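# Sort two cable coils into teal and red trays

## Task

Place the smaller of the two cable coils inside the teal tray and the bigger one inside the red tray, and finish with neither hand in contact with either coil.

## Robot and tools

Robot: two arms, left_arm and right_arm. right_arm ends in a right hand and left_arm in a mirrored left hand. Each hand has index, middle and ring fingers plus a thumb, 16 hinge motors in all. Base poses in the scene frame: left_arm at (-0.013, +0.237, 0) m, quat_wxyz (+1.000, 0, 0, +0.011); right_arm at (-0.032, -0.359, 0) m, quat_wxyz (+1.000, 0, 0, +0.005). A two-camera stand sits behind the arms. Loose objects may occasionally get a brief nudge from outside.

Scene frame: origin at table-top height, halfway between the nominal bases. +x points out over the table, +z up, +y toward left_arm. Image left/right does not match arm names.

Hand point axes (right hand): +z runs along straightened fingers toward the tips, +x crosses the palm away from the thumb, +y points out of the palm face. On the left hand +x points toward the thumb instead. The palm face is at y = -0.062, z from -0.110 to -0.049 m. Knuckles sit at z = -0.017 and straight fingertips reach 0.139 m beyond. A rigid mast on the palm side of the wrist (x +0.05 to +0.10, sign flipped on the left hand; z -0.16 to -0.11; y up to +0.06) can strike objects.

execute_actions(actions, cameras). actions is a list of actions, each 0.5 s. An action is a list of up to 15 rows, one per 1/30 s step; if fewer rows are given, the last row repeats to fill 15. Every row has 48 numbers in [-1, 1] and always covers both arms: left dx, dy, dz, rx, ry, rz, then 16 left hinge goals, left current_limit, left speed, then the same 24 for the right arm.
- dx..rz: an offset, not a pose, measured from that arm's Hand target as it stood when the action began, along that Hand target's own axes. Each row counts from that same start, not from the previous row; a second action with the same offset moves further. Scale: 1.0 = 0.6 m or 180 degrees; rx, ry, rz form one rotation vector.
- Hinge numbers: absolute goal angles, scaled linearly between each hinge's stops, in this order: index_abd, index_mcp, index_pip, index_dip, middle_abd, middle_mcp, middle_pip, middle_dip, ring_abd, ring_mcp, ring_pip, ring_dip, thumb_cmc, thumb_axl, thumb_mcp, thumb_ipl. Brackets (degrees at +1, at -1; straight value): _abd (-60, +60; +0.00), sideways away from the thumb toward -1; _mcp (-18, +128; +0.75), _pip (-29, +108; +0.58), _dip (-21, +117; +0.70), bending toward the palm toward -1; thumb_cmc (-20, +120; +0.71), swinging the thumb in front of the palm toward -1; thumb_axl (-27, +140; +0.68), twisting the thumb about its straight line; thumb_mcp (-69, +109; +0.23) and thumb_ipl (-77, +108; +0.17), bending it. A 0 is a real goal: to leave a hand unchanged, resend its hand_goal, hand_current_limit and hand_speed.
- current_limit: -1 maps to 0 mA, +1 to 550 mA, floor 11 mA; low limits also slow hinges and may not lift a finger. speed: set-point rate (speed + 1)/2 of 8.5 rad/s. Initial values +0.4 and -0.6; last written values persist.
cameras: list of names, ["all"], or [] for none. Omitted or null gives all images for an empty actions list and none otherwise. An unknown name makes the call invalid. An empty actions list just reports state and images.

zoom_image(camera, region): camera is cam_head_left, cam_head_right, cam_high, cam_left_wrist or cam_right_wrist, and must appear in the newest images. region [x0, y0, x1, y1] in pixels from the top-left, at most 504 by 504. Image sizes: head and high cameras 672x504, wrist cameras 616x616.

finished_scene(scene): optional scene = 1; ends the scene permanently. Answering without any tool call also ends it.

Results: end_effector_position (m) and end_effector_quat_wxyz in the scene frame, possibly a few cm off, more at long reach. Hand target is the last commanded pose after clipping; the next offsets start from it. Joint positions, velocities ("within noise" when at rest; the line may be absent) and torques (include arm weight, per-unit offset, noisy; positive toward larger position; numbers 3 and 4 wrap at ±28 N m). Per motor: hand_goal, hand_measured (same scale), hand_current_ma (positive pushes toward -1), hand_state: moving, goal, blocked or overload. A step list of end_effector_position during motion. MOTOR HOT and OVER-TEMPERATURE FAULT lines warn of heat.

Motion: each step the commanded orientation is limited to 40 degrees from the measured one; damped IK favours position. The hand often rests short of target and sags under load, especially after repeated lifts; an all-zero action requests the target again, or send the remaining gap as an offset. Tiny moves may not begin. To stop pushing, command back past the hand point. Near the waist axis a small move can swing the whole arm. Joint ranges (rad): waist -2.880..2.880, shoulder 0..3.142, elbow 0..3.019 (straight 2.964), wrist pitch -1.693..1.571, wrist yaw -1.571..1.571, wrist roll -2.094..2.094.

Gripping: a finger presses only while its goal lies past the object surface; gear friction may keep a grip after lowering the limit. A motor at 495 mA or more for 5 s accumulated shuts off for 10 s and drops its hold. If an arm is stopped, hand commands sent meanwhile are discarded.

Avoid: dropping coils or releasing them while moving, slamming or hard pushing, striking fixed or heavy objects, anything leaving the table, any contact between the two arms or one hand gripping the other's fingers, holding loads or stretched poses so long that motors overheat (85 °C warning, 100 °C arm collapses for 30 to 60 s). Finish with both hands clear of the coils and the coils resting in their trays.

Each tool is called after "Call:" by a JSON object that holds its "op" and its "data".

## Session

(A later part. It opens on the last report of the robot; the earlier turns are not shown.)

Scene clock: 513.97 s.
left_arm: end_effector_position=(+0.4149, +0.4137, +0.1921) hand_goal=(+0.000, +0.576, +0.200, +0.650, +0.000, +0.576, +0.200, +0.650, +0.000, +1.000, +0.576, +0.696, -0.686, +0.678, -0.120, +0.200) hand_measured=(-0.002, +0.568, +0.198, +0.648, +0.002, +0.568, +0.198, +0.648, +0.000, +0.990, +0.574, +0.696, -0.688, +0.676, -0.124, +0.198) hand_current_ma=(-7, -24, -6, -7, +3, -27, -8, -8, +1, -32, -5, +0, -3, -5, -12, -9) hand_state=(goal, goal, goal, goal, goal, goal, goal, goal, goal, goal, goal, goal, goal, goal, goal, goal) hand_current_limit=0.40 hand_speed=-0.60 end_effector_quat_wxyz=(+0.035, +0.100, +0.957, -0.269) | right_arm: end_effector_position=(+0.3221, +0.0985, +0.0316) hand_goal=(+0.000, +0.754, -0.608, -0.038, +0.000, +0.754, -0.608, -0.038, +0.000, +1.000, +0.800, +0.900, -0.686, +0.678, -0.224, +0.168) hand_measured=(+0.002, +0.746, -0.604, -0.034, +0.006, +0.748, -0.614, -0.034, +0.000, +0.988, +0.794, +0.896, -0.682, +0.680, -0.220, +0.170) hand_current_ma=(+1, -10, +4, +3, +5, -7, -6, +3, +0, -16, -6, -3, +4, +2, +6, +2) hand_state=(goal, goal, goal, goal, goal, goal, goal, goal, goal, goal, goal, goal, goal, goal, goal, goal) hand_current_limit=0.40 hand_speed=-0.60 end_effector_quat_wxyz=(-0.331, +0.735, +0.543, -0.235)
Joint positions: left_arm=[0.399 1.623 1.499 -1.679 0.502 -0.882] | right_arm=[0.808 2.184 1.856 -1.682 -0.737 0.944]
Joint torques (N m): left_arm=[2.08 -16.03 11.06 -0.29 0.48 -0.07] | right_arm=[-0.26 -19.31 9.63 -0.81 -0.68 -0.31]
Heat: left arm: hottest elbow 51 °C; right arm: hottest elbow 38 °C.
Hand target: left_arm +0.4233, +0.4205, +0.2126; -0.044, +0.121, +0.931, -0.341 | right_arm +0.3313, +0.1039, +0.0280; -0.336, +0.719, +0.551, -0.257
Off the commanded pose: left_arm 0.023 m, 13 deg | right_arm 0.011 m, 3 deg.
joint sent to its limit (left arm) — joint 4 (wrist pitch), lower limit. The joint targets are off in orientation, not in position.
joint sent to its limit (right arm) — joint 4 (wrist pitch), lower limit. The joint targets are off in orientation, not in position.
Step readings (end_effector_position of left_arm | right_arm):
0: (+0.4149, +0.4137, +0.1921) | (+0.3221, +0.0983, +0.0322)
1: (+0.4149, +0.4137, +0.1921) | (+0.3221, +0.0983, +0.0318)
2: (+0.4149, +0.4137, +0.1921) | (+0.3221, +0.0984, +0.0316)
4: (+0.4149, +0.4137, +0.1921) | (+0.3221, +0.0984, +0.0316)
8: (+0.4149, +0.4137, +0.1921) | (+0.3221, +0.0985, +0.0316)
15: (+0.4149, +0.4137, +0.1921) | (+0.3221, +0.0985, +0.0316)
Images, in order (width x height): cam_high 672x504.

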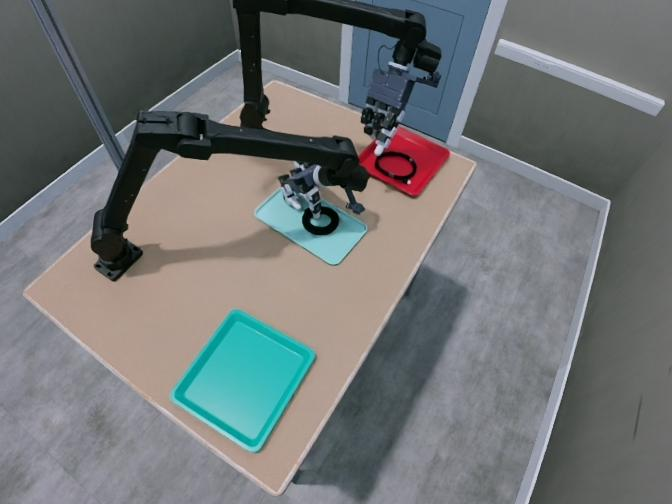

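Call:
{"op": "execute_actions", "data": {"actions": [[[0,0,0,0,0,0,0,0.575,0.2,0.65,0,0.575,0.2,0.65,0,1,0.576,0.696,-0.686,0.678,-0.12,0.2,0.4,-0.6,0,-0.0077,-0.0064,0,0,0,0,0.673,-0.682,0.12,0,0.673,-0.682,0.12,0,1,0.8,0.9,-0.686,0.678,-0.225,0.168,0.4,-0.6]],[[0,0,0,0,0,0,0,0.575,0.2,0.65,0,0.575,0.2,0.65,0,1,0.576,0.696,-0.686,0.678,-0.12,0.2,0.4,-0.6,0,0,0,0,0,0,0,0.553,-0.705,0.26,0,0.553,-0.705,0.26,0,1,0.8,0.9,-0.686,0.678,-0.235,0.168,0.4,-0.6]],[[0,0,0,0,0,0,0,0.575,0.2,0.65,0,0.575,0.2,0.65,0,1,0.576,0.696,-0.686,0.678,-0.12,0.2,0.4,-0.6,0,0,0,0,0,0,0,0.452,-0.695,0.34,0,0.452,-0.695,0.34,0,1,0.8,0.9,-0.686,0.678,-0.245,0.168,0.4,-0.6]]], "cameras": ["cam_high","cam_right_wrist"]}}

Call:
{"op": "zoom_image", "data": {"camera": "cam_high", "region": [275, 165, 365, 255]}}

Call:
{"op": "zoom_image", "data": {"camera": "cam_right_wrist", "region": [240, 60, 540, 360]}}

Scene clock: 518.50 s.
left_arm: end_effector_position=(+0.4149, +0.4137, +0.1921) hand_goal=(+0.000, +0.576, +0.200, +0.650, +0.000, +0.576, +0.200, +0.650, +0.000, +1.000, +0.576, +0.696, -0.686, +0.678, -0.120, +0.200) hand_measured=(-0.002, +0.568, +0.198, +0.648, +0.002, +0.568, +0.198, +0.648, +0.000, +0.990, +0.574, +0.696, -0.688, +0.676, -0.124, +0.198) hand_current_ma=(-7, -24, -6, -7, +3, -27, -8, -8, +1, -32, -5, +0, -3, -5, -12, -9) hand_state=(goal, goal, goal, goal, goal, goal, goal, goal, goal, goal, goal, goal, goal, goal, goal, goal) hand_current_limit=0.40 hand_speed=-0.60 end_effector_quat_wxyz=(+0.035, +0.100, +0.957, -0.269) | right_arm: end_effector_position=(+0.3192, +0.1000, +0.0329) hand_goal=(+0.000, +0.452, -0.694, +0.340, +0.000, +0.452, -0.694, +0.340, +0.000, +1.000, +0.800, +0.900, -0.686, +0.678, -0.244, +0.168) hand_measured=(+0.002, +0.498, -0.696, +0.332, +0.000, +0.528, -0.702, +0.338, +0.000, +0.988, +0.794, +0.896, -0.688, +0.676, -0.208, +0.188) hand_current_ma=(+1, +108, -1, -9, +0, +220, -9, -2, +0, -16, -6, -3, -1, -1, +97, +46) hand_state=(goal, blocked, goal, goal, goal, blocked, goal, goal, goal, goal, goal, goal, goal, goal, blocked, blocked) hand_current_limit=0.40 hand_speed=-0.60 end_effector_quat_wxyz=(-0.338, +0.734, +0.538, -0.238)
Joint positions: left_arm=[0.399 1.623 1.499 -1.679 0.502 -0.882] | right_arm=[0.808 2.184 1.856 -1.687 -0.755 0.944]
Joint torques (N m): left_arm=[2.08 -15.97 11.06 -0.31 0.48 -0.07] | right_arm=[-0.62 -19.43 9.22 -0.66 0.11 -0.22]
Heat: left arm: hottest elbow 52 °C; right arm: hottest elbow 38 °C.
Hand target: left_arm +0.4233, +0.4205, +0.2126; -0.044, +0.121, +0.931, -0.341 | right_arm +0.3313, +0.1039, +0.0340; -0.335, +0.719, +0.551, -0.257
Off the commanded pose: left_arm 0.023 m, 13 deg | right_arm 0.013 m, 3 deg.
joint read past its limit (right arm) — joint 4 (wrist pitch), lower limit.
joint sent to its limit (left arm) — joint 4 (wrist pitch), lower limit. The joint targets are off in orientation, not in position.
joint sent to its limit (right arm) — joint 4 (wrist pitch), lower limit. The joint targets are off in orientation, not in position.
Step readings (end_effector_position of left_arm | right_arm):
0: (+0.4149, +0.4137, +0.1921) | (+0.3221, +0.0985, +0.0316)
1: (+0.4149, +0.4137, +0.1921) | (+0.3221, +0.0985, +0.0316)
2: (+0.4149, +0.4137, +0.1921) | (+0.3220, +0.0984, +0.0316)
4: (+0.4149, +0.4137, +0.1921) | (+0.3213, +0.0989, +0.0319)
8: (+0.4149, +0.4137, +0.1921) | (+0.3211, +0.0987, +0.0320)
15: (+0.4149, +0.4137, +0.1921) | (+0.3211, +0.0987, +0.0320)
16: (+0.4149, +0.4137, +0.1921) | (+0.3211, +0.0987, +0.0320)
17: (+0.4149, +0.4137, +0.1921) | (+0.3209, +0.0990, +0.0321)
19: (+0.4149, +0.4137, +0.1921) | (+0.3201, +0.0992, +0.0325)
23: (+0.4149, +0.4137, +0.1921) | (+0.3197, +0.0994, +0.0327)
30: (+0.4149, +0.4137, +0.1921) | (+0.3197, +0.0994, +0.0327)
31: (+0.4149, +0.4137, +0.1921) | (+0.3197, +0.0994, +0.0327)
32: (+0.4149, +0.4137, +0.1921) | (+0.3195, +0.0996, +0.0327)
34: (+0.4149, +0.4137, +0.1921) | (+0.3193, +0.0999, +0.0328)
38: (+0.4149, +0.4137, +0.1921) | (+0.3192, +0.1000, +0.0329)
45: (+0.4149, +0.4137, +0.1921) | (+0.3192, +0.1000, +0.0329)
Images, in order (width x height): cam_high 672x504, cam_right_wrist 616x616.

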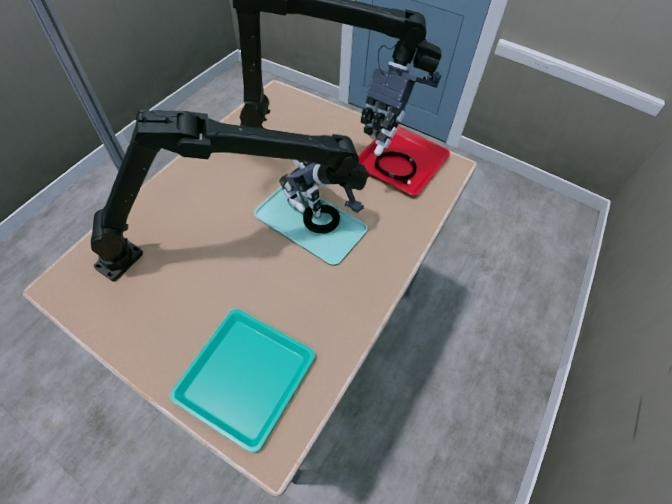

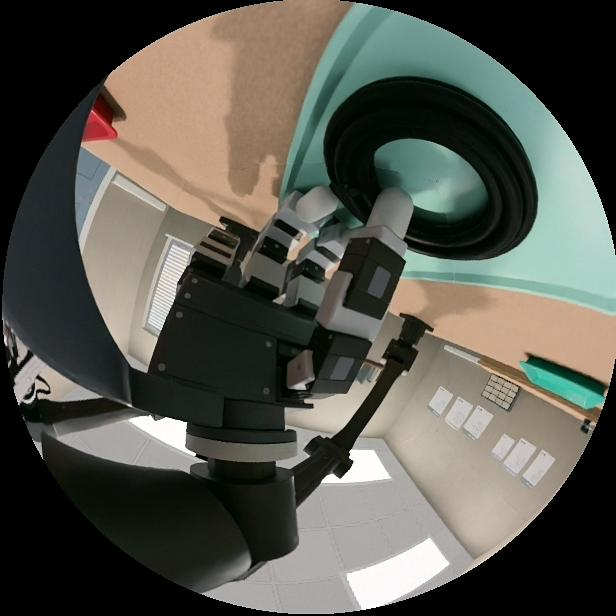

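Scaled by 5.600 from the camera's 672x504 image, which has a finer 960x720 frame.

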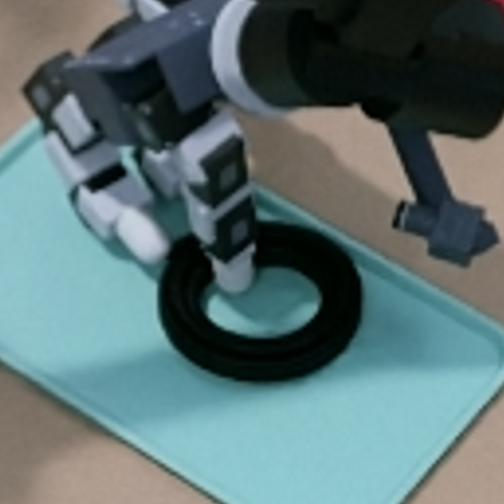

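Scaled by 1.680 from the camera's 616x616 image, which has a finer 880x880 frame.

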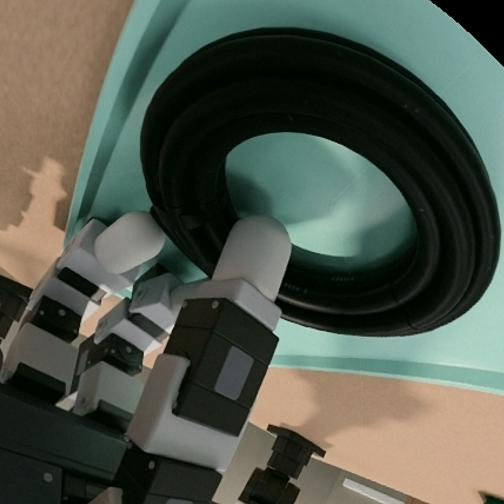

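Call:
{"op": "execute_actions", "data": {"actions": [[[0,0,0,0,0,0,0,0.575,0.2,0.65,0,0.575,0.2,0.65,0,1,0.576,0.696,-0.686,0.678,-0.12,0.2,0.4,-0.6,0,-0.0077,-0.0064,0,0,0,0,0.37,-0.68,0.36,0,0.39,-0.68,0.36,0,1,0.8,0.9,-0.686,0.678,-0.27,0.16,0.4,-0.6]],[[0,0,0,0,0,0,0,0.575,0.2,0.65,0,0.575,0.2,0.65,0,1,0.576,0.696,-0.686,0.678,-0.12,0.2,0.4,-0.6,0,-0.0192,-0.0161,0,0,0,0,0.35,-0.68,0.3,0,0.35,-0.68,0.3,0,1,0.8,0.9,-0.686,0.678,-0.28,0.15,0.4,-0.6]]], "cameras": ["cam_high","cam_right_wrist"]}}

Call:
{"op": "zoom_image", "data": {"camera": "cam_high", "region": [275, 165, 365, 255]}}

Call:
{"op": "zoom_image", "data": {"camera": "cam_right_wrist", "region": [240, 60, 540, 360]}}

Scene clock: 521.57 s.
left_arm: end_effector_position=(+0.4149, +0.4137, +0.1921) hand_goal=(+0.000, +0.576, +0.200, +0.650, +0.000, +0.576, +0.200, +0.650, +0.000, +1.000, +0.576, +0.696, -0.686, +0.678, -0.120, +0.200) hand_measured=(-0.002, +0.568, +0.198, +0.648, +0.002, +0.568, +0.198, +0.648, +0.000, +0.990, +0.574, +0.696, -0.688, +0.676, -0.124, +0.198) hand_current_ma=(-7, -24, -6, -7, +3, -27, -8, -8, +1, -32, -5, +0, -3, -5, -12, -9) hand_state=(goal, goal, goal, goal, goal, goal, goal, goal, goal, goal, goal, goal, goal, goal, goal, goal) hand_current_limit=0.40 hand_speed=-0.60 end_effector_quat_wxyz=(+0.035, +0.100, +0.957, -0.269) | right_arm: end_effector_position=(+0.3214, +0.0987, +0.0370) hand_goal=(+0.000, +0.350, -0.680, +0.300, +0.000, +0.350, -0.680, +0.300, +0.000, +1.000, +0.800, +0.900, -0.686, +0.678, -0.280, +0.150) hand_measured=(+0.002, +0.416, -0.670, +0.310, -0.002, +0.468, -0.664, +0.316, +0.000, +0.988, +0.794, +0.896, -0.678, +0.678, -0.200, +0.198) hand_current_ma=(+1, +180, +13, +10, -1, +385, +20, +23, +0, -16, -6, -3, +9, +0, +308, +156) hand_state=(goal, blocked, goal, goal, goal, blocked, goal, goal, goal, goal, goal, goal, goal, goal, blocked, blocked) hand_current_limit=0.40 hand_speed=-0.60 end_effector_quat_wxyz=(-0.333, +0.735, +0.543, -0.234)
Joint positions: left_arm=[0.399 1.623 1.499 -1.679 0.502 -0.882] | right_arm=[0.808 2.175 1.856 -1.687 -0.741 0.944]
Joint torques (N m): left_arm=[2.08 -15.97 11.06 -0.31 0.48 -0.07] | right_arm=[-0.15 -21.6 9.07 -0.7 -0.42 -0.12]
Heat: left arm: hottest elbow 52 °C; right arm: hottest elbow 38 °C.
Hand target: left_arm +0.4233, +0.4205, +0.2126; -0.044, +0.121, +0.931, -0.341 | right_arm +0.3313, +0.1039, +0.0551; -0.335, +0.719, +0.551, -0.257
Off the commanded pose: left_arm 0.023 m, 13 deg | right_arm 0.021 m, 3 deg.
joint read past its limit (right arm) — joint 4 (wrist pitch), lower limit.
joint sent to its limit (left arm) — joint 4 (wrist pitch), lower limit. The joint targets are off in orientation, not in position.
joint sent to its limit (right arm) — joint 4 (wrist pitch), lower limit. The joint targets are off in orientation, not in position.
Step readings (end_effector_position of left_arm | right_arm):
0: (+0.4149, +0.4137, +0.1921) | (+0.3192, +0.1000, +0.0329)
1: (+0.4149, +0.4137, +0.1921) | (+0.3192, +0.1001, +0.0333)
2: (+0.4149, +0.4137, +0.1921) | (+0.3192, +0.1002, +0.0338)
4: (+0.4149, +0.4137, +0.1921) | (+0.3194, +0.1001, +0.0342)
8: (+0.4149, +0.4137, +0.1921) | (+0.3194, +0.1001, +0.0342)
15: (+0.4149, +0.4137, +0.1921) | (+0.3194, +0.1001, +0.0342)
16: (+0.4149, +0.4137, +0.1921) | (+0.3195, +0.1003, +0.0352)
17: (+0.4149, +0.4137, +0.1921) | (+0.3199, +0.1001, +0.0361)
19: (+0.4149, +0.4137, +0.1921) | (+0.3210, +0.0990, +0.0368)
23: (+0.4149, +0.4137, +0.1921) | (+0.3212, +0.0988, +0.0369)
30: (+0.4149, +0.4137, +0.1921) | (+0.3214, +0.0987, +0.0370)
Images, in order (width x height): cam_high 672x504, cam_right_wrist 616x616.

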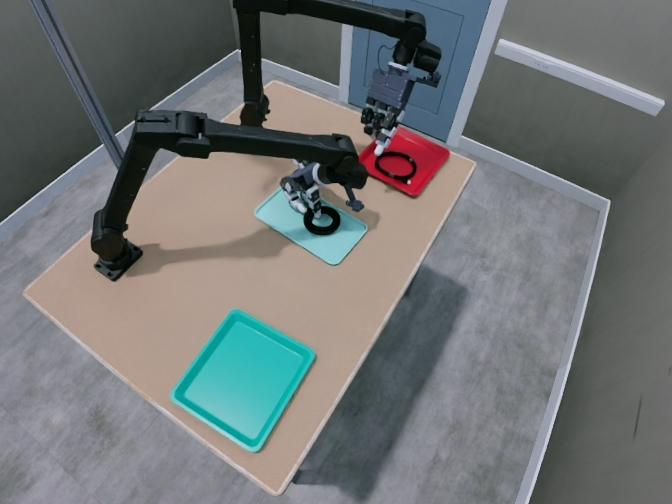

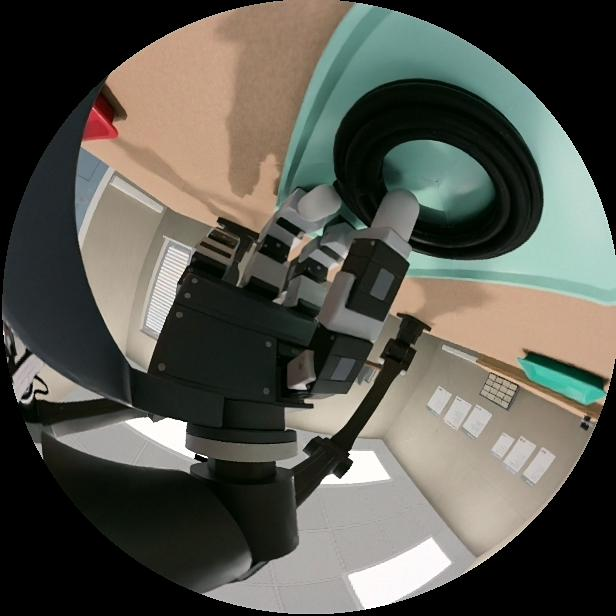

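Scaled by 5.600 from the camera's 672x504 image, which has a finer 960x720 frame.

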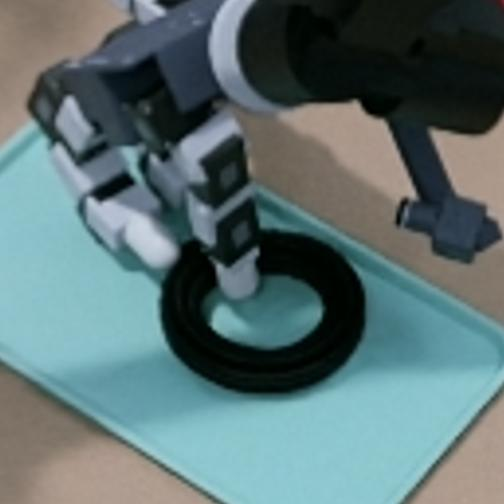

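Scaled by 1.680 from the camera's 616x616 image, which has a finer 880x880 frame.

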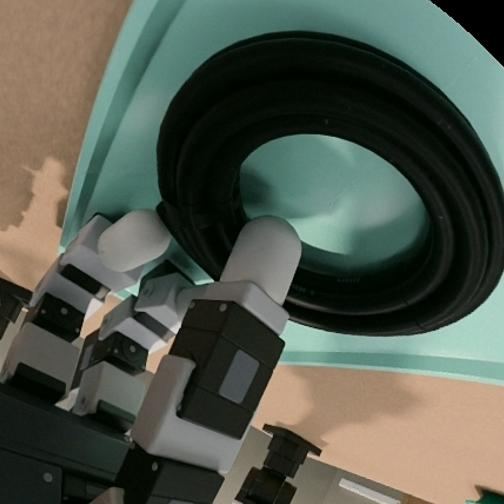

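Call:
{"op": "execute_actions", "data": {"actions": [[[0,0,0,0,0,0,0,0.575,0.2,0.65,0,0.575,0.2,0.65,0,1,0.576,0.696,-0.686,0.678,-0.12,0.2,0.4,-0.6,0,-0.0128,-0.0107,0,0,0,0,0.33,-0.67,0.28,0,0.35,-0.67,0.28,0,1,0.8,0.9,-0.686,0.678,-0.28,0.15,0.4,-0.6]],[[0,0,0,0,0,0,0,0.575,0.2,0.65,0,0.575,0.2,0.65,0,1,0.576,0.696,-0.686,0.678,-0.12,0.2,0.4,-0.6,0,-0.0128,-0.0107,0,0,0,0,0.33,-0.67,0.28,0,0.35,-0.67,0.28,0,1,0.8,0.9,-0.686,0.678,-0.28,0.15,0.4,-0.6]]], "cameras": ["cam_high","cam_right_wrist"]}}

Call:
{"op": "zoom_image", "data": {"camera": "cam_high", "region": [275, 165, 365, 255]}}

Call:
{"op": "zoom_image", "data": {"camera": "cam_right_wrist", "region": [240, 60, 540, 360]}}

Scene clock: 524.40 s.
left_arm: end_effector_position=(+0.4149, +0.4137, +0.1921) hand_goal=(+0.000, +0.576, +0.200, +0.650, +0.000, +0.576, +0.200, +0.650, +0.000, +1.000, +0.576, +0.696, -0.686, +0.678, -0.120, +0.200) hand_measured=(-0.002, +0.568, +0.198, +0.648, +0.002, +0.568, +0.198, +0.648, +0.000, +0.990, +0.574, +0.696, -0.688, +0.676, -0.124, +0.198) hand_current_ma=(-7, -24, -6, -7, +3, -27, -8, -8, +1, -32, -5, +0, -3, -5, -12, -9) hand_state=(goal, goal, goal, goal, goal, goal, goal, goal, goal, goal, goal, goal, goal, goal, goal, goal) hand_current_limit=0.40 hand_speed=-0.60 end_effector_quat_wxyz=(+0.035, +0.100, +0.957, -0.269) | right_arm: end_effector_position=(+0.3230, +0.0988, +0.0514) hand_goal=(+0.000, +0.330, -0.670, +0.280, +0.000, +0.350, -0.670, +0.280, +0.000, +1.000, +0.800, +0.900, -0.686, +0.678, -0.280, +0.150) hand_measured=(+0.002, +0.398, -0.660, +0.282, -0.002, +0.440, -0.652, +0.280, +0.000, +0.988, +0.794, +0.896, -0.668, +0.682, -0.192, +0.202) hand_current_ma=(+1, +184, +12, +1, -1, +275, +25, +0, +0, -16, -6, -3, +25, +4, +351, +176) hand_state=(goal, blocked, goal, goal, goal, blocked, goal, goal, goal, goal, goal, goal, goal, goal, blocked, blocked) hand_current_limit=0.40 hand_speed=-0.60 end_effector_quat_wxyz=(-0.332, +0.737, +0.545, -0.224)
Joint positions: left_arm=[0.399 1.623 1.499 -1.679 0.502 -0.882] | right_arm=[0.808 2.149 1.856 -1.687 -0.737 0.955]
Joint torques (N m): left_arm=[2.02 -16.03 11.07 -0.31 0.48 -0.06] | right_arm=[0.38 -23.18 8.9 -0.39 -0.61 0.03]
Heat: left arm: hottest elbow 52 °C; right arm: hottest elbow 38 °C.
Hand target: left_arm +0.4233, +0.4205, +0.2126; -0.044, +0.121, +0.931, -0.341 | right_arm +0.3313, +0.1039, +0.0751; -0.335, +0.719, +0.551, -0.257
Off the commanded pose: left_arm 0.023 m, 13 deg | right_arm 0.026 m, 4 deg.
joint read past its limit (right arm) — joint 4 (wrist pitch), lower limit.
joint sent to its limit (left arm) — joint 4 (wrist pitch), lower limit. The joint targets are off in orientation, not in position.
joint sent to its limit (right arm) — joint 4 (wrist pitch), lower limit. The joint targets are off in orientation, not in position.
Step readings (end_effector_position of left_arm | right_arm):
0: (+0.4149, +0.4137, +0.1921) | (+0.3214, +0.0987, +0.0370)
1: (+0.4149, +0.4137, +0.1921) | (+0.3214, +0.0988, +0.0377)
2: (+0.4149, +0.4137, +0.1921) | (+0.3216, +0.0987, +0.0383)
4: (+0.4149, +0.4137, +0.1921) | (+0.3220, +0.0985, +0.0392)
8: (+0.4149, +0.4137, +0.1921) | (+0.3222, +0.0987, +0.0409)
15: (+0.4149, +0.4137, +0.1921) | (+0.3222, +0.0987, +0.0409)
16: (+0.4149, +0.4137, +0.1921) | (+0.3222, +0.0987, +0.0415)
17: (+0.4149, +0.4137, +0.1921) | (+0.3223, +0.0985, +0.0422)
19: (+0.4149, +0.4137, +0.1921) | (+0.3225, +0.0985, +0.0441)
23: (+0.4149, +0.4137, +0.1921) | (+0.3228, +0.0987, +0.0490)
30: (+0.4149, +0.4137, +0.1921) | (+0.3230, +0.0988, +0.0514)
Images, in order (width x height): cam_high 672x504, cam_right_wrist 616x616.

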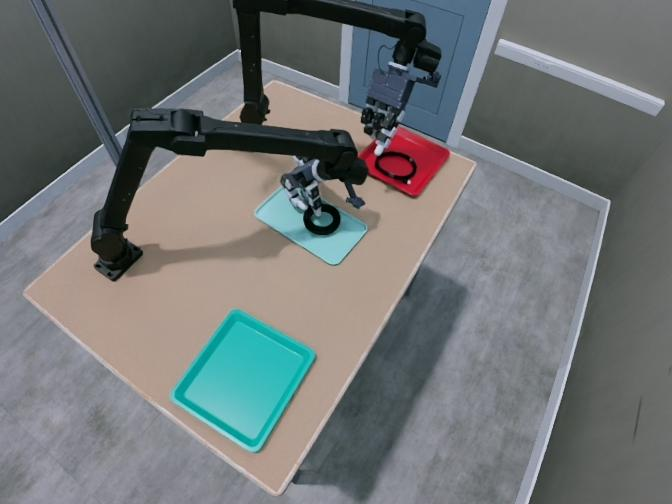

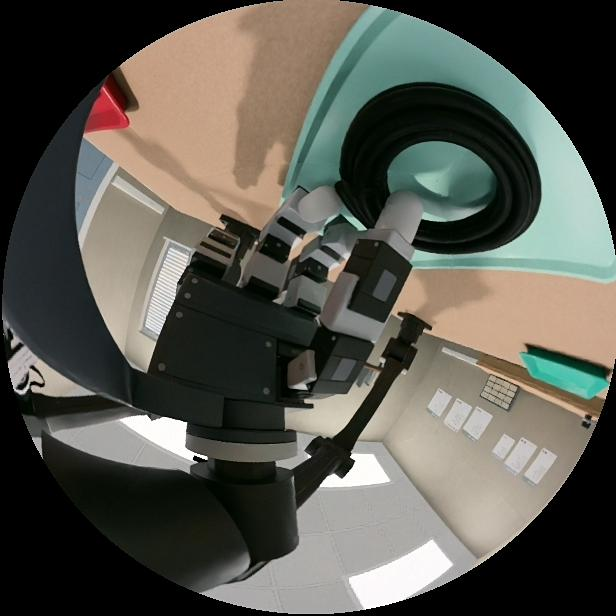

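Scaled by 5.600 from the camera's 672x504 image, which has a finer 960x720 frame.

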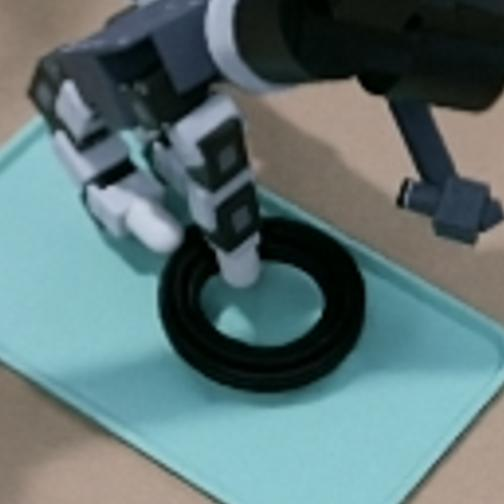

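Scaled by 1.680 from the camera's 616x616 image, which has a finer 880x880 frame.

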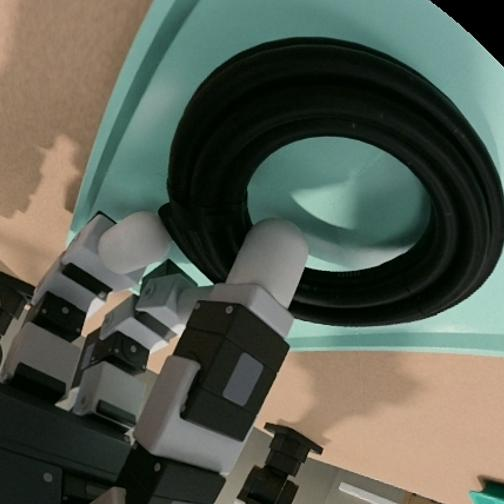

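Call:
{"op": "execute_actions", "data": {"actions": [[[0,0,0,0,0,0, 0,0.575,0.2,0.65, 0,0.575,0.2,0.65, 0,1,0.576,0.696, -0.686,0.678,-0.12,0.2, 0.4,-0.6, 0,-0.0192,-0.016,0,0,0, 0,0.33,-0.67,0.28, 0,0.35,-0.67,0.28, 0,1,0.8,0.9, -0.686,0.678,-0.28,0.15, 0.4,-0.6]]], "cameras": ["cam_head_left","cam_high","cam_right_wrist"]}}

Scene clock: 531.87 s.
left_arm: end_effector_position=(+0.4149, +0.4137, +0.1921) hand_goal=(+0.000, +0.576, +0.200, +0.650, +0.000, +0.576, +0.200, +0.650, +0.000, +1.000, +0.576, +0.696, -0.686, +0.678, -0.120, +0.200) hand_measured=(-0.002, +0.568, +0.198, +0.648, +0.002, +0.568, +0.198, +0.648, +0.000, +0.990, +0.574, +0.696, -0.688, +0.676, -0.124, +0.198) hand_current_ma=(-7, -24, -6, -7, +3, -27, -8, -8, +1, -32, -5, +0, -3, -5, -12, -9) hand_state=(goal, goal, goal, goal, goal, goal, goal, goal, goal, goal, goal, goal, goal, goal, goal, goal) hand_current_limit=0.40 hand_speed=-0.60 end_effector_quat_wxyz=(+0.035, +0.100, +0.957, -0.269) | right_arm: end_effector_position=(+0.3237, +0.0990, +0.0679) hand_goal=(+0.000, +0.330, -0.670, +0.280, +0.000, +0.350, -0.670, +0.280, +0.000, +1.000, +0.800, +0.900, -0.686, +0.678, -0.280, +0.150) hand_measured=(+0.002, +0.396, -0.660, +0.280, -0.002, +0.438, -0.652, +0.280, +0.000, +0.988, +0.794, +0.896, -0.668, +0.682, -0.192, +0.202) hand_current_ma=(+1, +182, +12, +0, -1, +267, +25, +0, +0, -16, -6, -3, +26, +4, +353, +177) hand_state=(goal, blocked, goal, goal, goal, blocked, goal, goal, goal, goal, goal, goal, goal, goal, blocked, blocked) hand_current_limit=0.40 hand_speed=-0.60 end_effector_quat_wxyz=(-0.332, +0.740, +0.544, -0.214)
Joint positions: left_arm=[0.399 1.623 1.499 -1.679 0.502 -0.882] | right_arm=[0.808 2.12 1.856 -1.687 -0.736 0.972]
Joint torques (N m): left_arm=[2.08 -15.97 11.04 -0.29 0.48 -0.06] | right_arm=[-0.32 -22.71 9.16 -0.47 -0.6 0.02]
Heat: left arm: hottest elbow 52 °C; right arm: hottest elbow 38 °C.
Hand target: left_arm +0.4233, +0.4205, +0.2126; -0.044, +0.121, +0.931, -0.341 | right_arm +0.3313, +0.1039, +0.0902; -0.335, +0.719, +0.551, -0.257
Off the commanded pose: left_arm 0.023 m, 13 deg | right_arm 0.024 m, 6 deg.
joint read past its limit (right arm) — joint 4 (wrist pitch), lower limit.
joint sent to its limit (left arm) — joint 4 (wrist pitch), lower limit. The joint targets are off in orientation, not in position.
joint sent to its limit (right arm) — joint 4 (wrist pitch), lower limit. The joint targets are off in orientation, not in position.
Step readings (end_effector_position of left_arm | right_arm):
0: (+0.4149, +0.4137, +0.1921) | (+0.3230, +0.0988, +0.0514)
1: (+0.4149, +0.4137, +0.1921) | (+0.3230, +0.0988, +0.0522)
2: (+0.4149, +0.4137, +0.1921) | (+0.3230, +0.0987, +0.0531)
4: (+0.4149, +0.4137, +0.1921) | (+0.3231, +0.0985, +0.0557)
8: (+0.4149, +0.4137, +0.1921) | (+0.3236, +0.0989, +0.0636)
15: (+0.4149, +0.4137, +0.1921) | (+0.3238, +0.0990, +0.0679)
Images, in order (width x height): cam_head_left 672x504, cam_high 672x504, cam_right_wrist 616x616.

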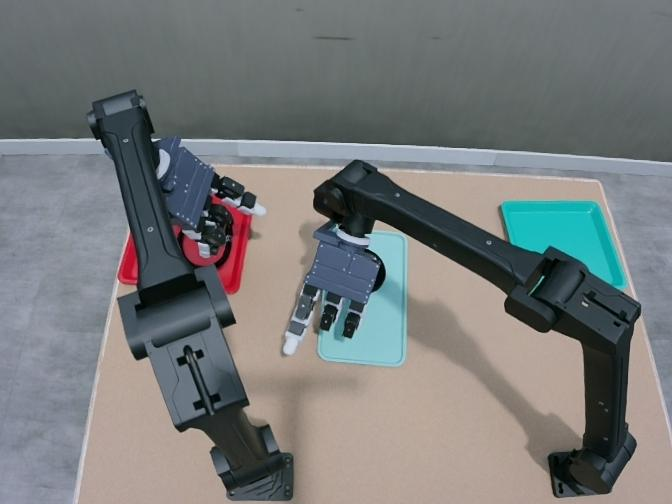

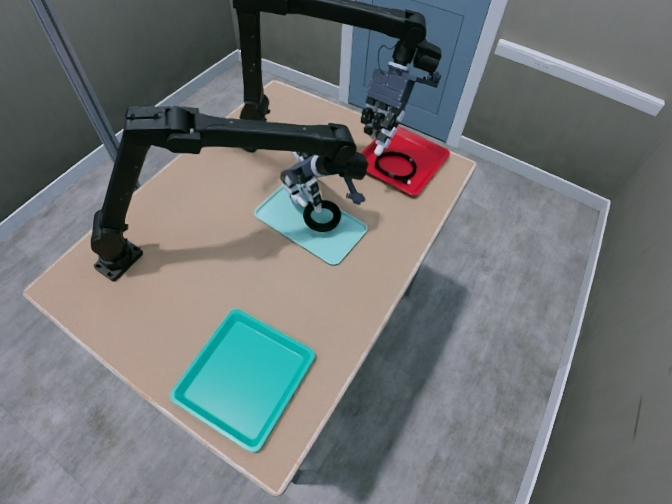

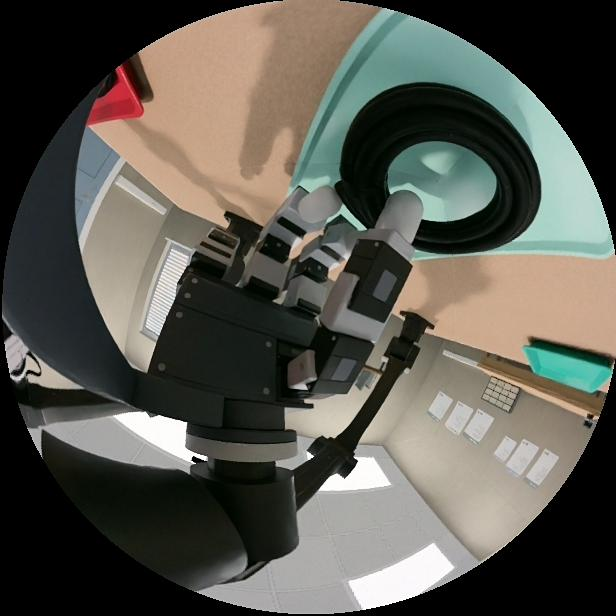

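Call:
{"op": "zoom_image", "data": {"camera": "cam_high", "region": [265, 150, 385, 270]}}

Call:
{"op": "zoom_image", "data": {"camera": "cam_right_wrist", "region": [240, 60, 560, 380]}}

Scaled by 4.200 from the camera's 672x504 image, which has a finer 960x720 frame.

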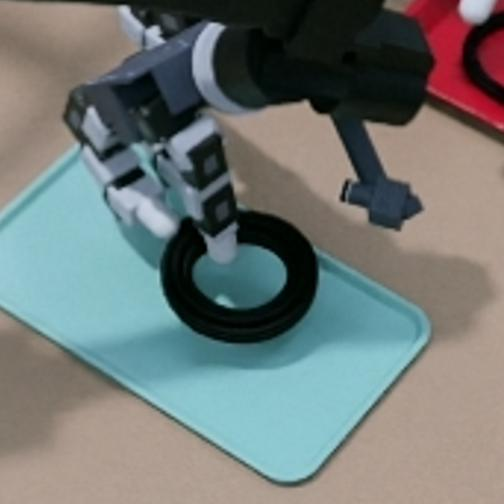

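Scaled by 1.575 from the camera's 616x616 image, which has a finer 880x880 frame.

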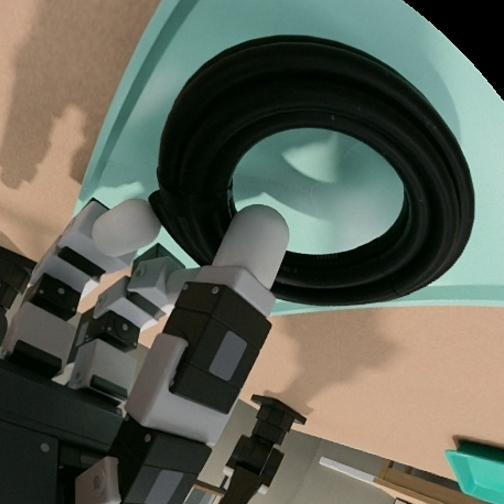

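Call:
{"op": "execute_actions", "data": {"actions": [[[0,0,0,0,0,0, 0,0.575,0.2,0.65, 0,0.575,0.2,0.65, 0,1,0.576,0.696, -0.686,0.678,-0.12,0.2, 0.4,-0.6, 0,-0.0256,-0.0214,0,0,0, 0,0.31,-0.67,0.24, 0,0.34,-0.67,0.24, 0,1,0.8,0.9, -0.686,0.678,-0.28,0.15, 0.4,-0.6]],[[0,0,0,0,0,0, 0,0.575,0.2,0.65, 0,0.575,0.2,0.65, 0,1,0.576,0.696, -0.686,0.678,-0.12,0.2, 0.4,-0.6, 0,-0.0256,-0.0214,0,0,0, 0,0.31,-0.67,0.2, 0,0.34,-0.67,0.2, 0,1,0.8,0.9, -0.686,0.678,-0.28,0.15, 0.4,-0.6]]], "cameras": ["cam_head_left","cam_high","cam_right_wrist"]}}

Call:
{"op": "zoom_image", "data": {"camera": "cam_high", "region": [265, 150, 385, 270]}}

Call:
{"op": "zoom_image", "data": {"camera": "cam_right_wrist", "region": [240, 60, 560, 380]}}

Scene clock: 536.97 s.
left_arm: end_effector_position=(+0.4149, +0.4137, +0.1921) hand_goal=(+0.000, +0.576, +0.200, +0.650, +0.000, +0.576, +0.200, +0.650, +0.000, +1.000, +0.576, +0.696, -0.686, +0.678, -0.120, +0.200) hand_measured=(-0.002, +0.568, +0.198, +0.648, +0.002, +0.568, +0.198, +0.648, +0.000, +0.990, +0.574, +0.696, -0.688, +0.676, -0.124, +0.198) hand_current_ma=(-7, -24, -6, -7, +3, -27, -8, -8, +1, -32, -5, +0, -3, -5, -12, -9) hand_state=(goal, goal, goal, goal, goal, goal, goal, goal, goal, goal, goal, goal, goal, goal, goal, goal) hand_current_limit=0.40 hand_speed=-0.60 end_effector_quat_wxyz=(+0.035, +0.100, +0.957, -0.269) | right_arm: end_effector_position=(+0.3239, +0.0975, +0.1101) hand_goal=(+0.000, +0.310, -0.670, +0.200, +0.000, +0.340, -0.670, +0.200, +0.000, +1.000, +0.800, +0.900, -0.686, +0.678, -0.280, +0.150) hand_measured=(+0.002, +0.312, -0.664, +0.204, -0.002, +0.342, -0.664, +0.204, +0.000, +0.988, +0.794, +0.896, -0.682, +0.682, -0.278, +0.152) hand_current_ma=(+1, +1, +6, +3, -1, +1, +4, +3, +0, -16, -6, -3, +3, +3, +2, +2) hand_state=(goal, goal, goal, goal, goal, goal, goal, goal, goal, goal, goal, goal, goal, goal, goal, goal) hand_current_limit=0.40 hand_speed=-0.60 end_effector_quat_wxyz=(-0.333, +0.750, +0.540, -0.187)
Joint positions: left_arm=[0.399 1.623 1.499 -1.679 0.502 -0.882] | right_arm=[0.808 2.045 1.856 -1.687 -0.735 1.021]
Joint torques (N m): left_arm=[2.08 -15.97 11.07 -0.29 0.48 -0.07] | right_arm=[-0.26 -21.77 10.19 -0.29 -0.79 0.02]
Heat: left arm: hottest elbow 52 °C; right arm: hottest elbow 38 °C.
Hand target: left_arm +0.4233, +0.4205, +0.2126; -0.044, +0.121, +0.931, -0.341 | right_arm +0.3312, +0.1040, +0.1301; -0.335, +0.719, +0.552, -0.257
Off the commanded pose: left_arm 0.023 m, 13 deg | right_arm 0.022 m, 9 deg.
joint read past its limit (right arm) — joint 4 (wrist pitch), lower limit.
joint sent to its limit (left arm) — joint 4 (wrist pitch), lower limit. The joint targets are off in orientation, not in position.
joint sent to its limit (right arm) — joint 4 (wrist pitch), lower limit. The joint targets are off in orientation, not in position.
Step readings (end_effector_position of left_arm | right_arm):
0: (+0.4149, +0.4137, +0.1921) | (+0.3237, +0.0990, +0.0679)
1: (+0.4149, +0.4137, +0.1921) | (+0.3237, +0.0989, +0.0690)
2: (+0.4149, +0.4137, +0.1921) | (+0.3237, +0.0987, +0.0698)
4: (+0.4149, +0.4137, +0.1921) | (+0.3238, +0.0985, +0.0735)
8: (+0.4149, +0.4137, +0.1921) | (+0.3242, +0.0986, +0.0843)
15: (+0.4149, +0.4137, +0.1921) | (+0.3245, +0.0987, +0.0935)
16: (+0.4149, +0.4137, +0.1921) | (+0.3244, +0.0985, +0.0942)
17: (+0.4149, +0.4137, +0.1921) | (+0.3242, +0.0983, +0.0949)
19: (+0.4149, +0.4137, +0.1921) | (+0.3241, +0.0979, +0.0972)
23: (+0.4149, +0.4137, +0.1921) | (+0.3241, +0.0977, +0.1054)
30: (+0.4149, +0.4137, +0.1921) | (+0.3240, +0.0976, +0.1101)
Images, in order (width x height): cam_head_left 672x504, cam_high 672x504, cam_right_wrist 616x616.

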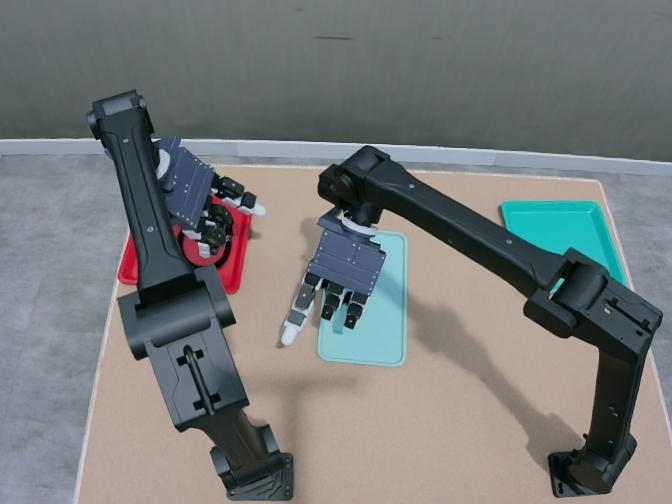

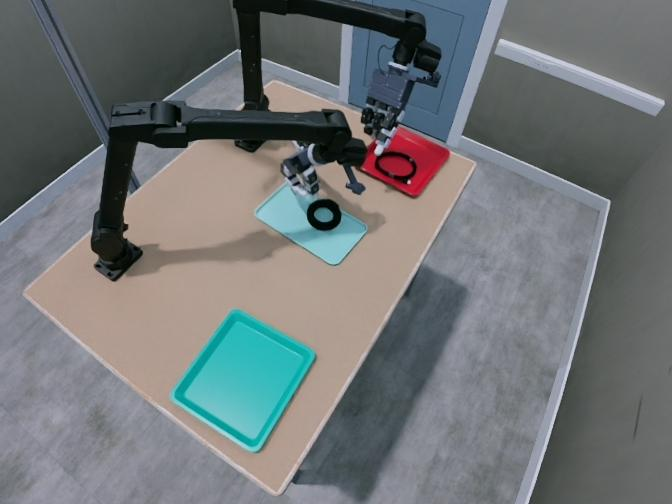

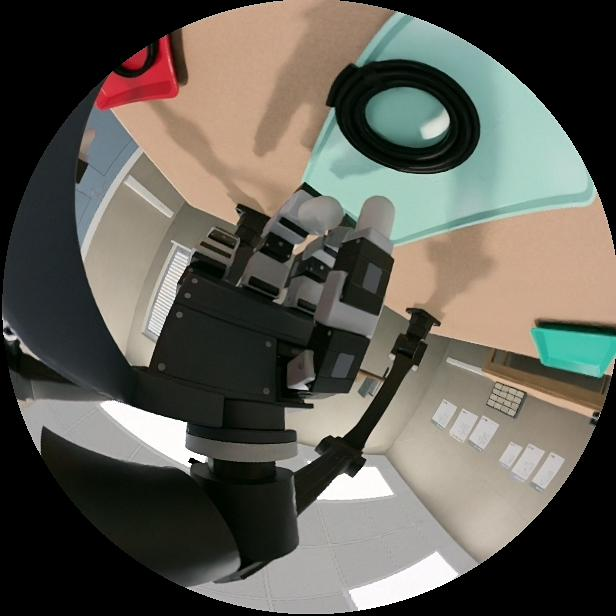

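Scaled by 4.200 from the camera's 672x504 image, which has a finer 960x720 frame.

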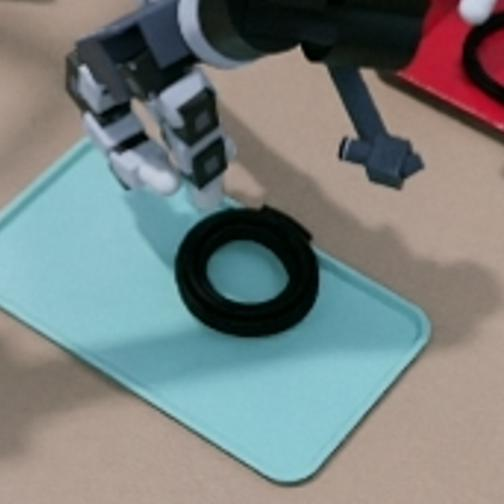

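Scaled by 1.575 from the camera's 616x616 image, which has a finer 880x880 frame.

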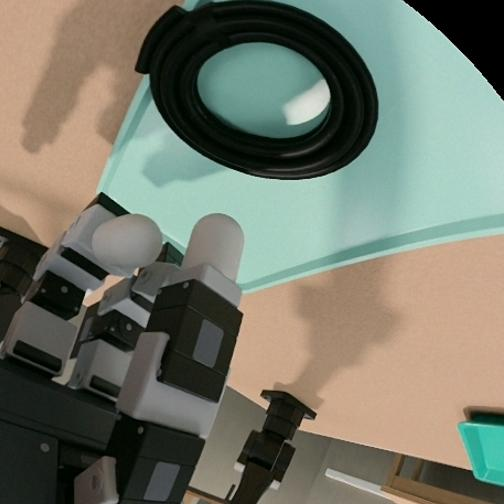

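Call:
{"op": "execute_actions", "data": {"actions": [], "cameras": ["cam_head_left","cam_high","cam_right_wrist"]}}

Call:
{"op": "zoom_image", "data": {"camera": "cam_high", "region": [275, 165, 365, 255]}}

Call:
{"op": "zoom_image", "data": {"camera": "cam_head_left", "region": [260, 210, 440, 390]}}

Scene clock: 538.07 s.
left_arm: end_effector_position=(+0.4149, +0.4137, +0.1921) hand_goal=(+0.000, +0.576, +0.200, +0.650, +0.000, +0.576, +0.200, +0.650, +0.000, +1.000, +0.576, +0.696, -0.686, +0.678, -0.120, +0.200) hand_measured=(-0.002, +0.568, +0.198, +0.648, +0.002, +0.568, +0.198, +0.648, +0.000, +0.990, +0.574, +0.696, -0.688, +0.676, -0.124, +0.198) hand_current_ma=(-7, -24, -6, -7, +3, -27, -8, -8, +1, -32, -5, +0, -3, -5, -12, -9) hand_state=(goal, goal, goal, goal, goal, goal, goal, goal, goal, goal, goal, goal, goal, goal, goal, goal) hand_current_limit=0.40 hand_speed=-0.60 end_effector_quat_wxyz=(+0.035, +0.100, +0.957, -0.269) | right_arm: end_effector_position=(+0.3239, +0.0975, +0.1101) hand_goal=(+0.000, +0.310, -0.670, +0.200, +0.000, +0.340, -0.670, +0.200, +0.000, +1.000, +0.800, +0.900, -0.686, +0.678, -0.280, +0.150) hand_measured=(+0.002, +0.312, -0.664, +0.204, -0.002, +0.342, -0.664, +0.204, +0.000, +0.988, +0.794, +0.896, -0.682, +0.682, -0.278, +0.152) hand_current_ma=(+1, +1, +6, +3, -1, +1, +4, +3, +0, -16, -6, -3, +3, +3, +2, +2) hand_state=(goal, goal, goal, goal, goal, goal, goal, goal, goal, goal, goal, goal, goal, goal, goal, goal) hand_current_limit=0.40 hand_speed=-0.60 end_effector_quat_wxyz=(-0.333, +0.750, +0.540, -0.187)
Joint positions: left_arm=[0.399 1.623 1.499 -1.679 0.502 -0.882] | right_arm=[0.808 2.045 1.856 -1.687 -0.735 1.021]
Joint velocities: within noise
Joint torques (N m): left_arm=[2.08 -16.03 11.06 -0.29 0.48 -0.06] | right_arm=[-0.44 -21.19 10.11 -0.32 -0.77 -0.01]
Heat: left arm: hottest elbow 52 °C; right arm: hottest elbow 38 °C.
Hand target: left_arm +0.4233, +0.4205, +0.2126; -0.044, +0.121, +0.931, -0.341 | right_arm +0.3312, +0.1039, +0.1301; -0.335, +0.719, +0.551, -0.257
Off the commanded pose: left_arm 0.023 m, 13 deg | right_arm 0.022 m, 9 deg.
joint read past its limit (right arm) — joint 4 (wrist pitch), lower limit.
Images, in order (width x height): cam_head_left 672x504, cam_high 672x504, cam_right_wrist 616x616.

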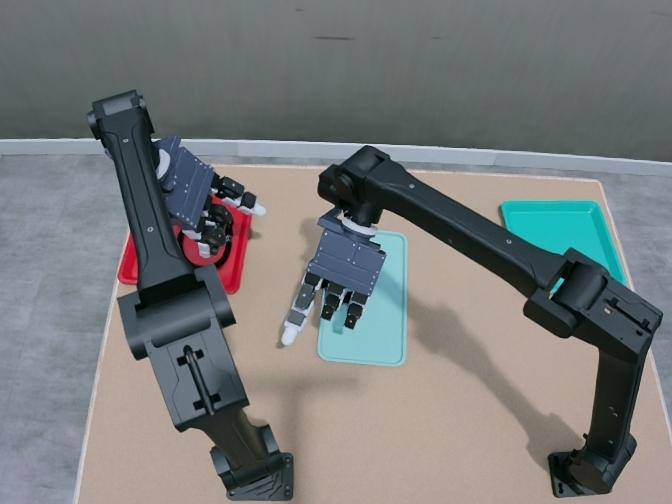

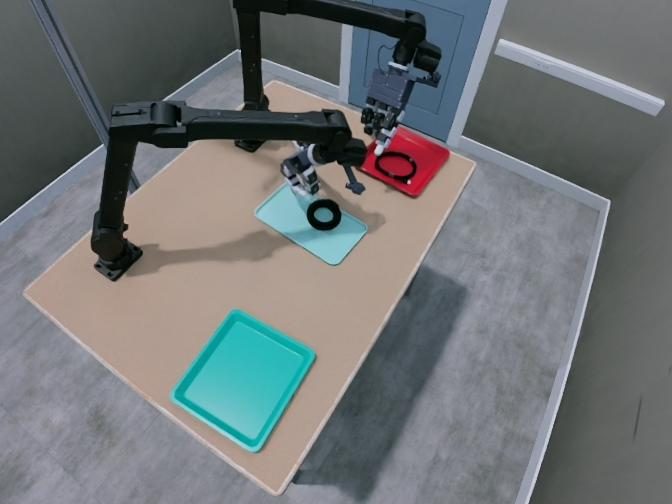

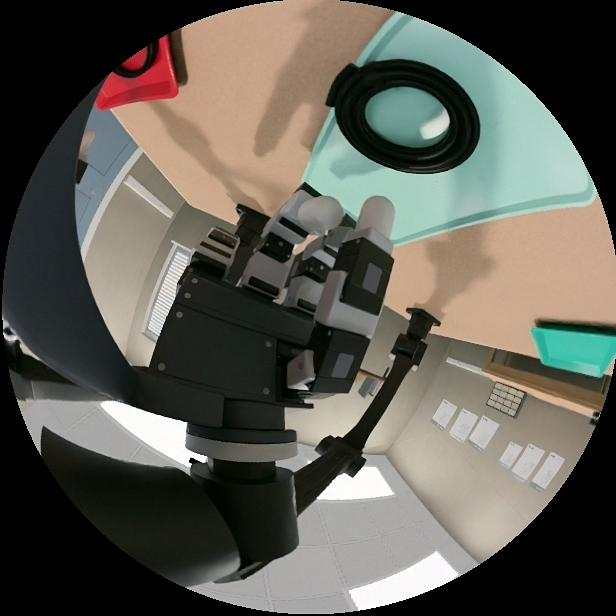

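Scaled by 5.600 from the camera's 672x504 image, which has a finer 960x720 frame.

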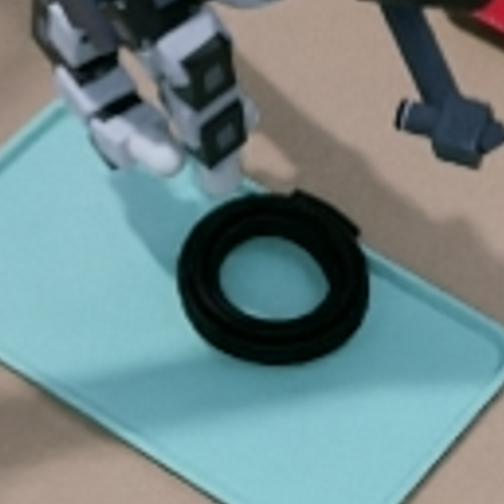

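Scaled by 2.800 from the camera's 672x504 image, which has a finer 960x720 frame.

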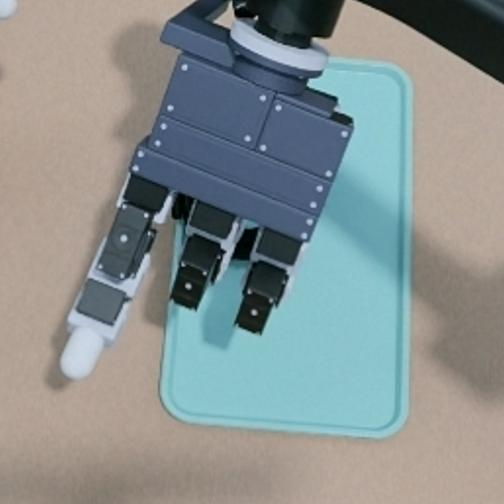

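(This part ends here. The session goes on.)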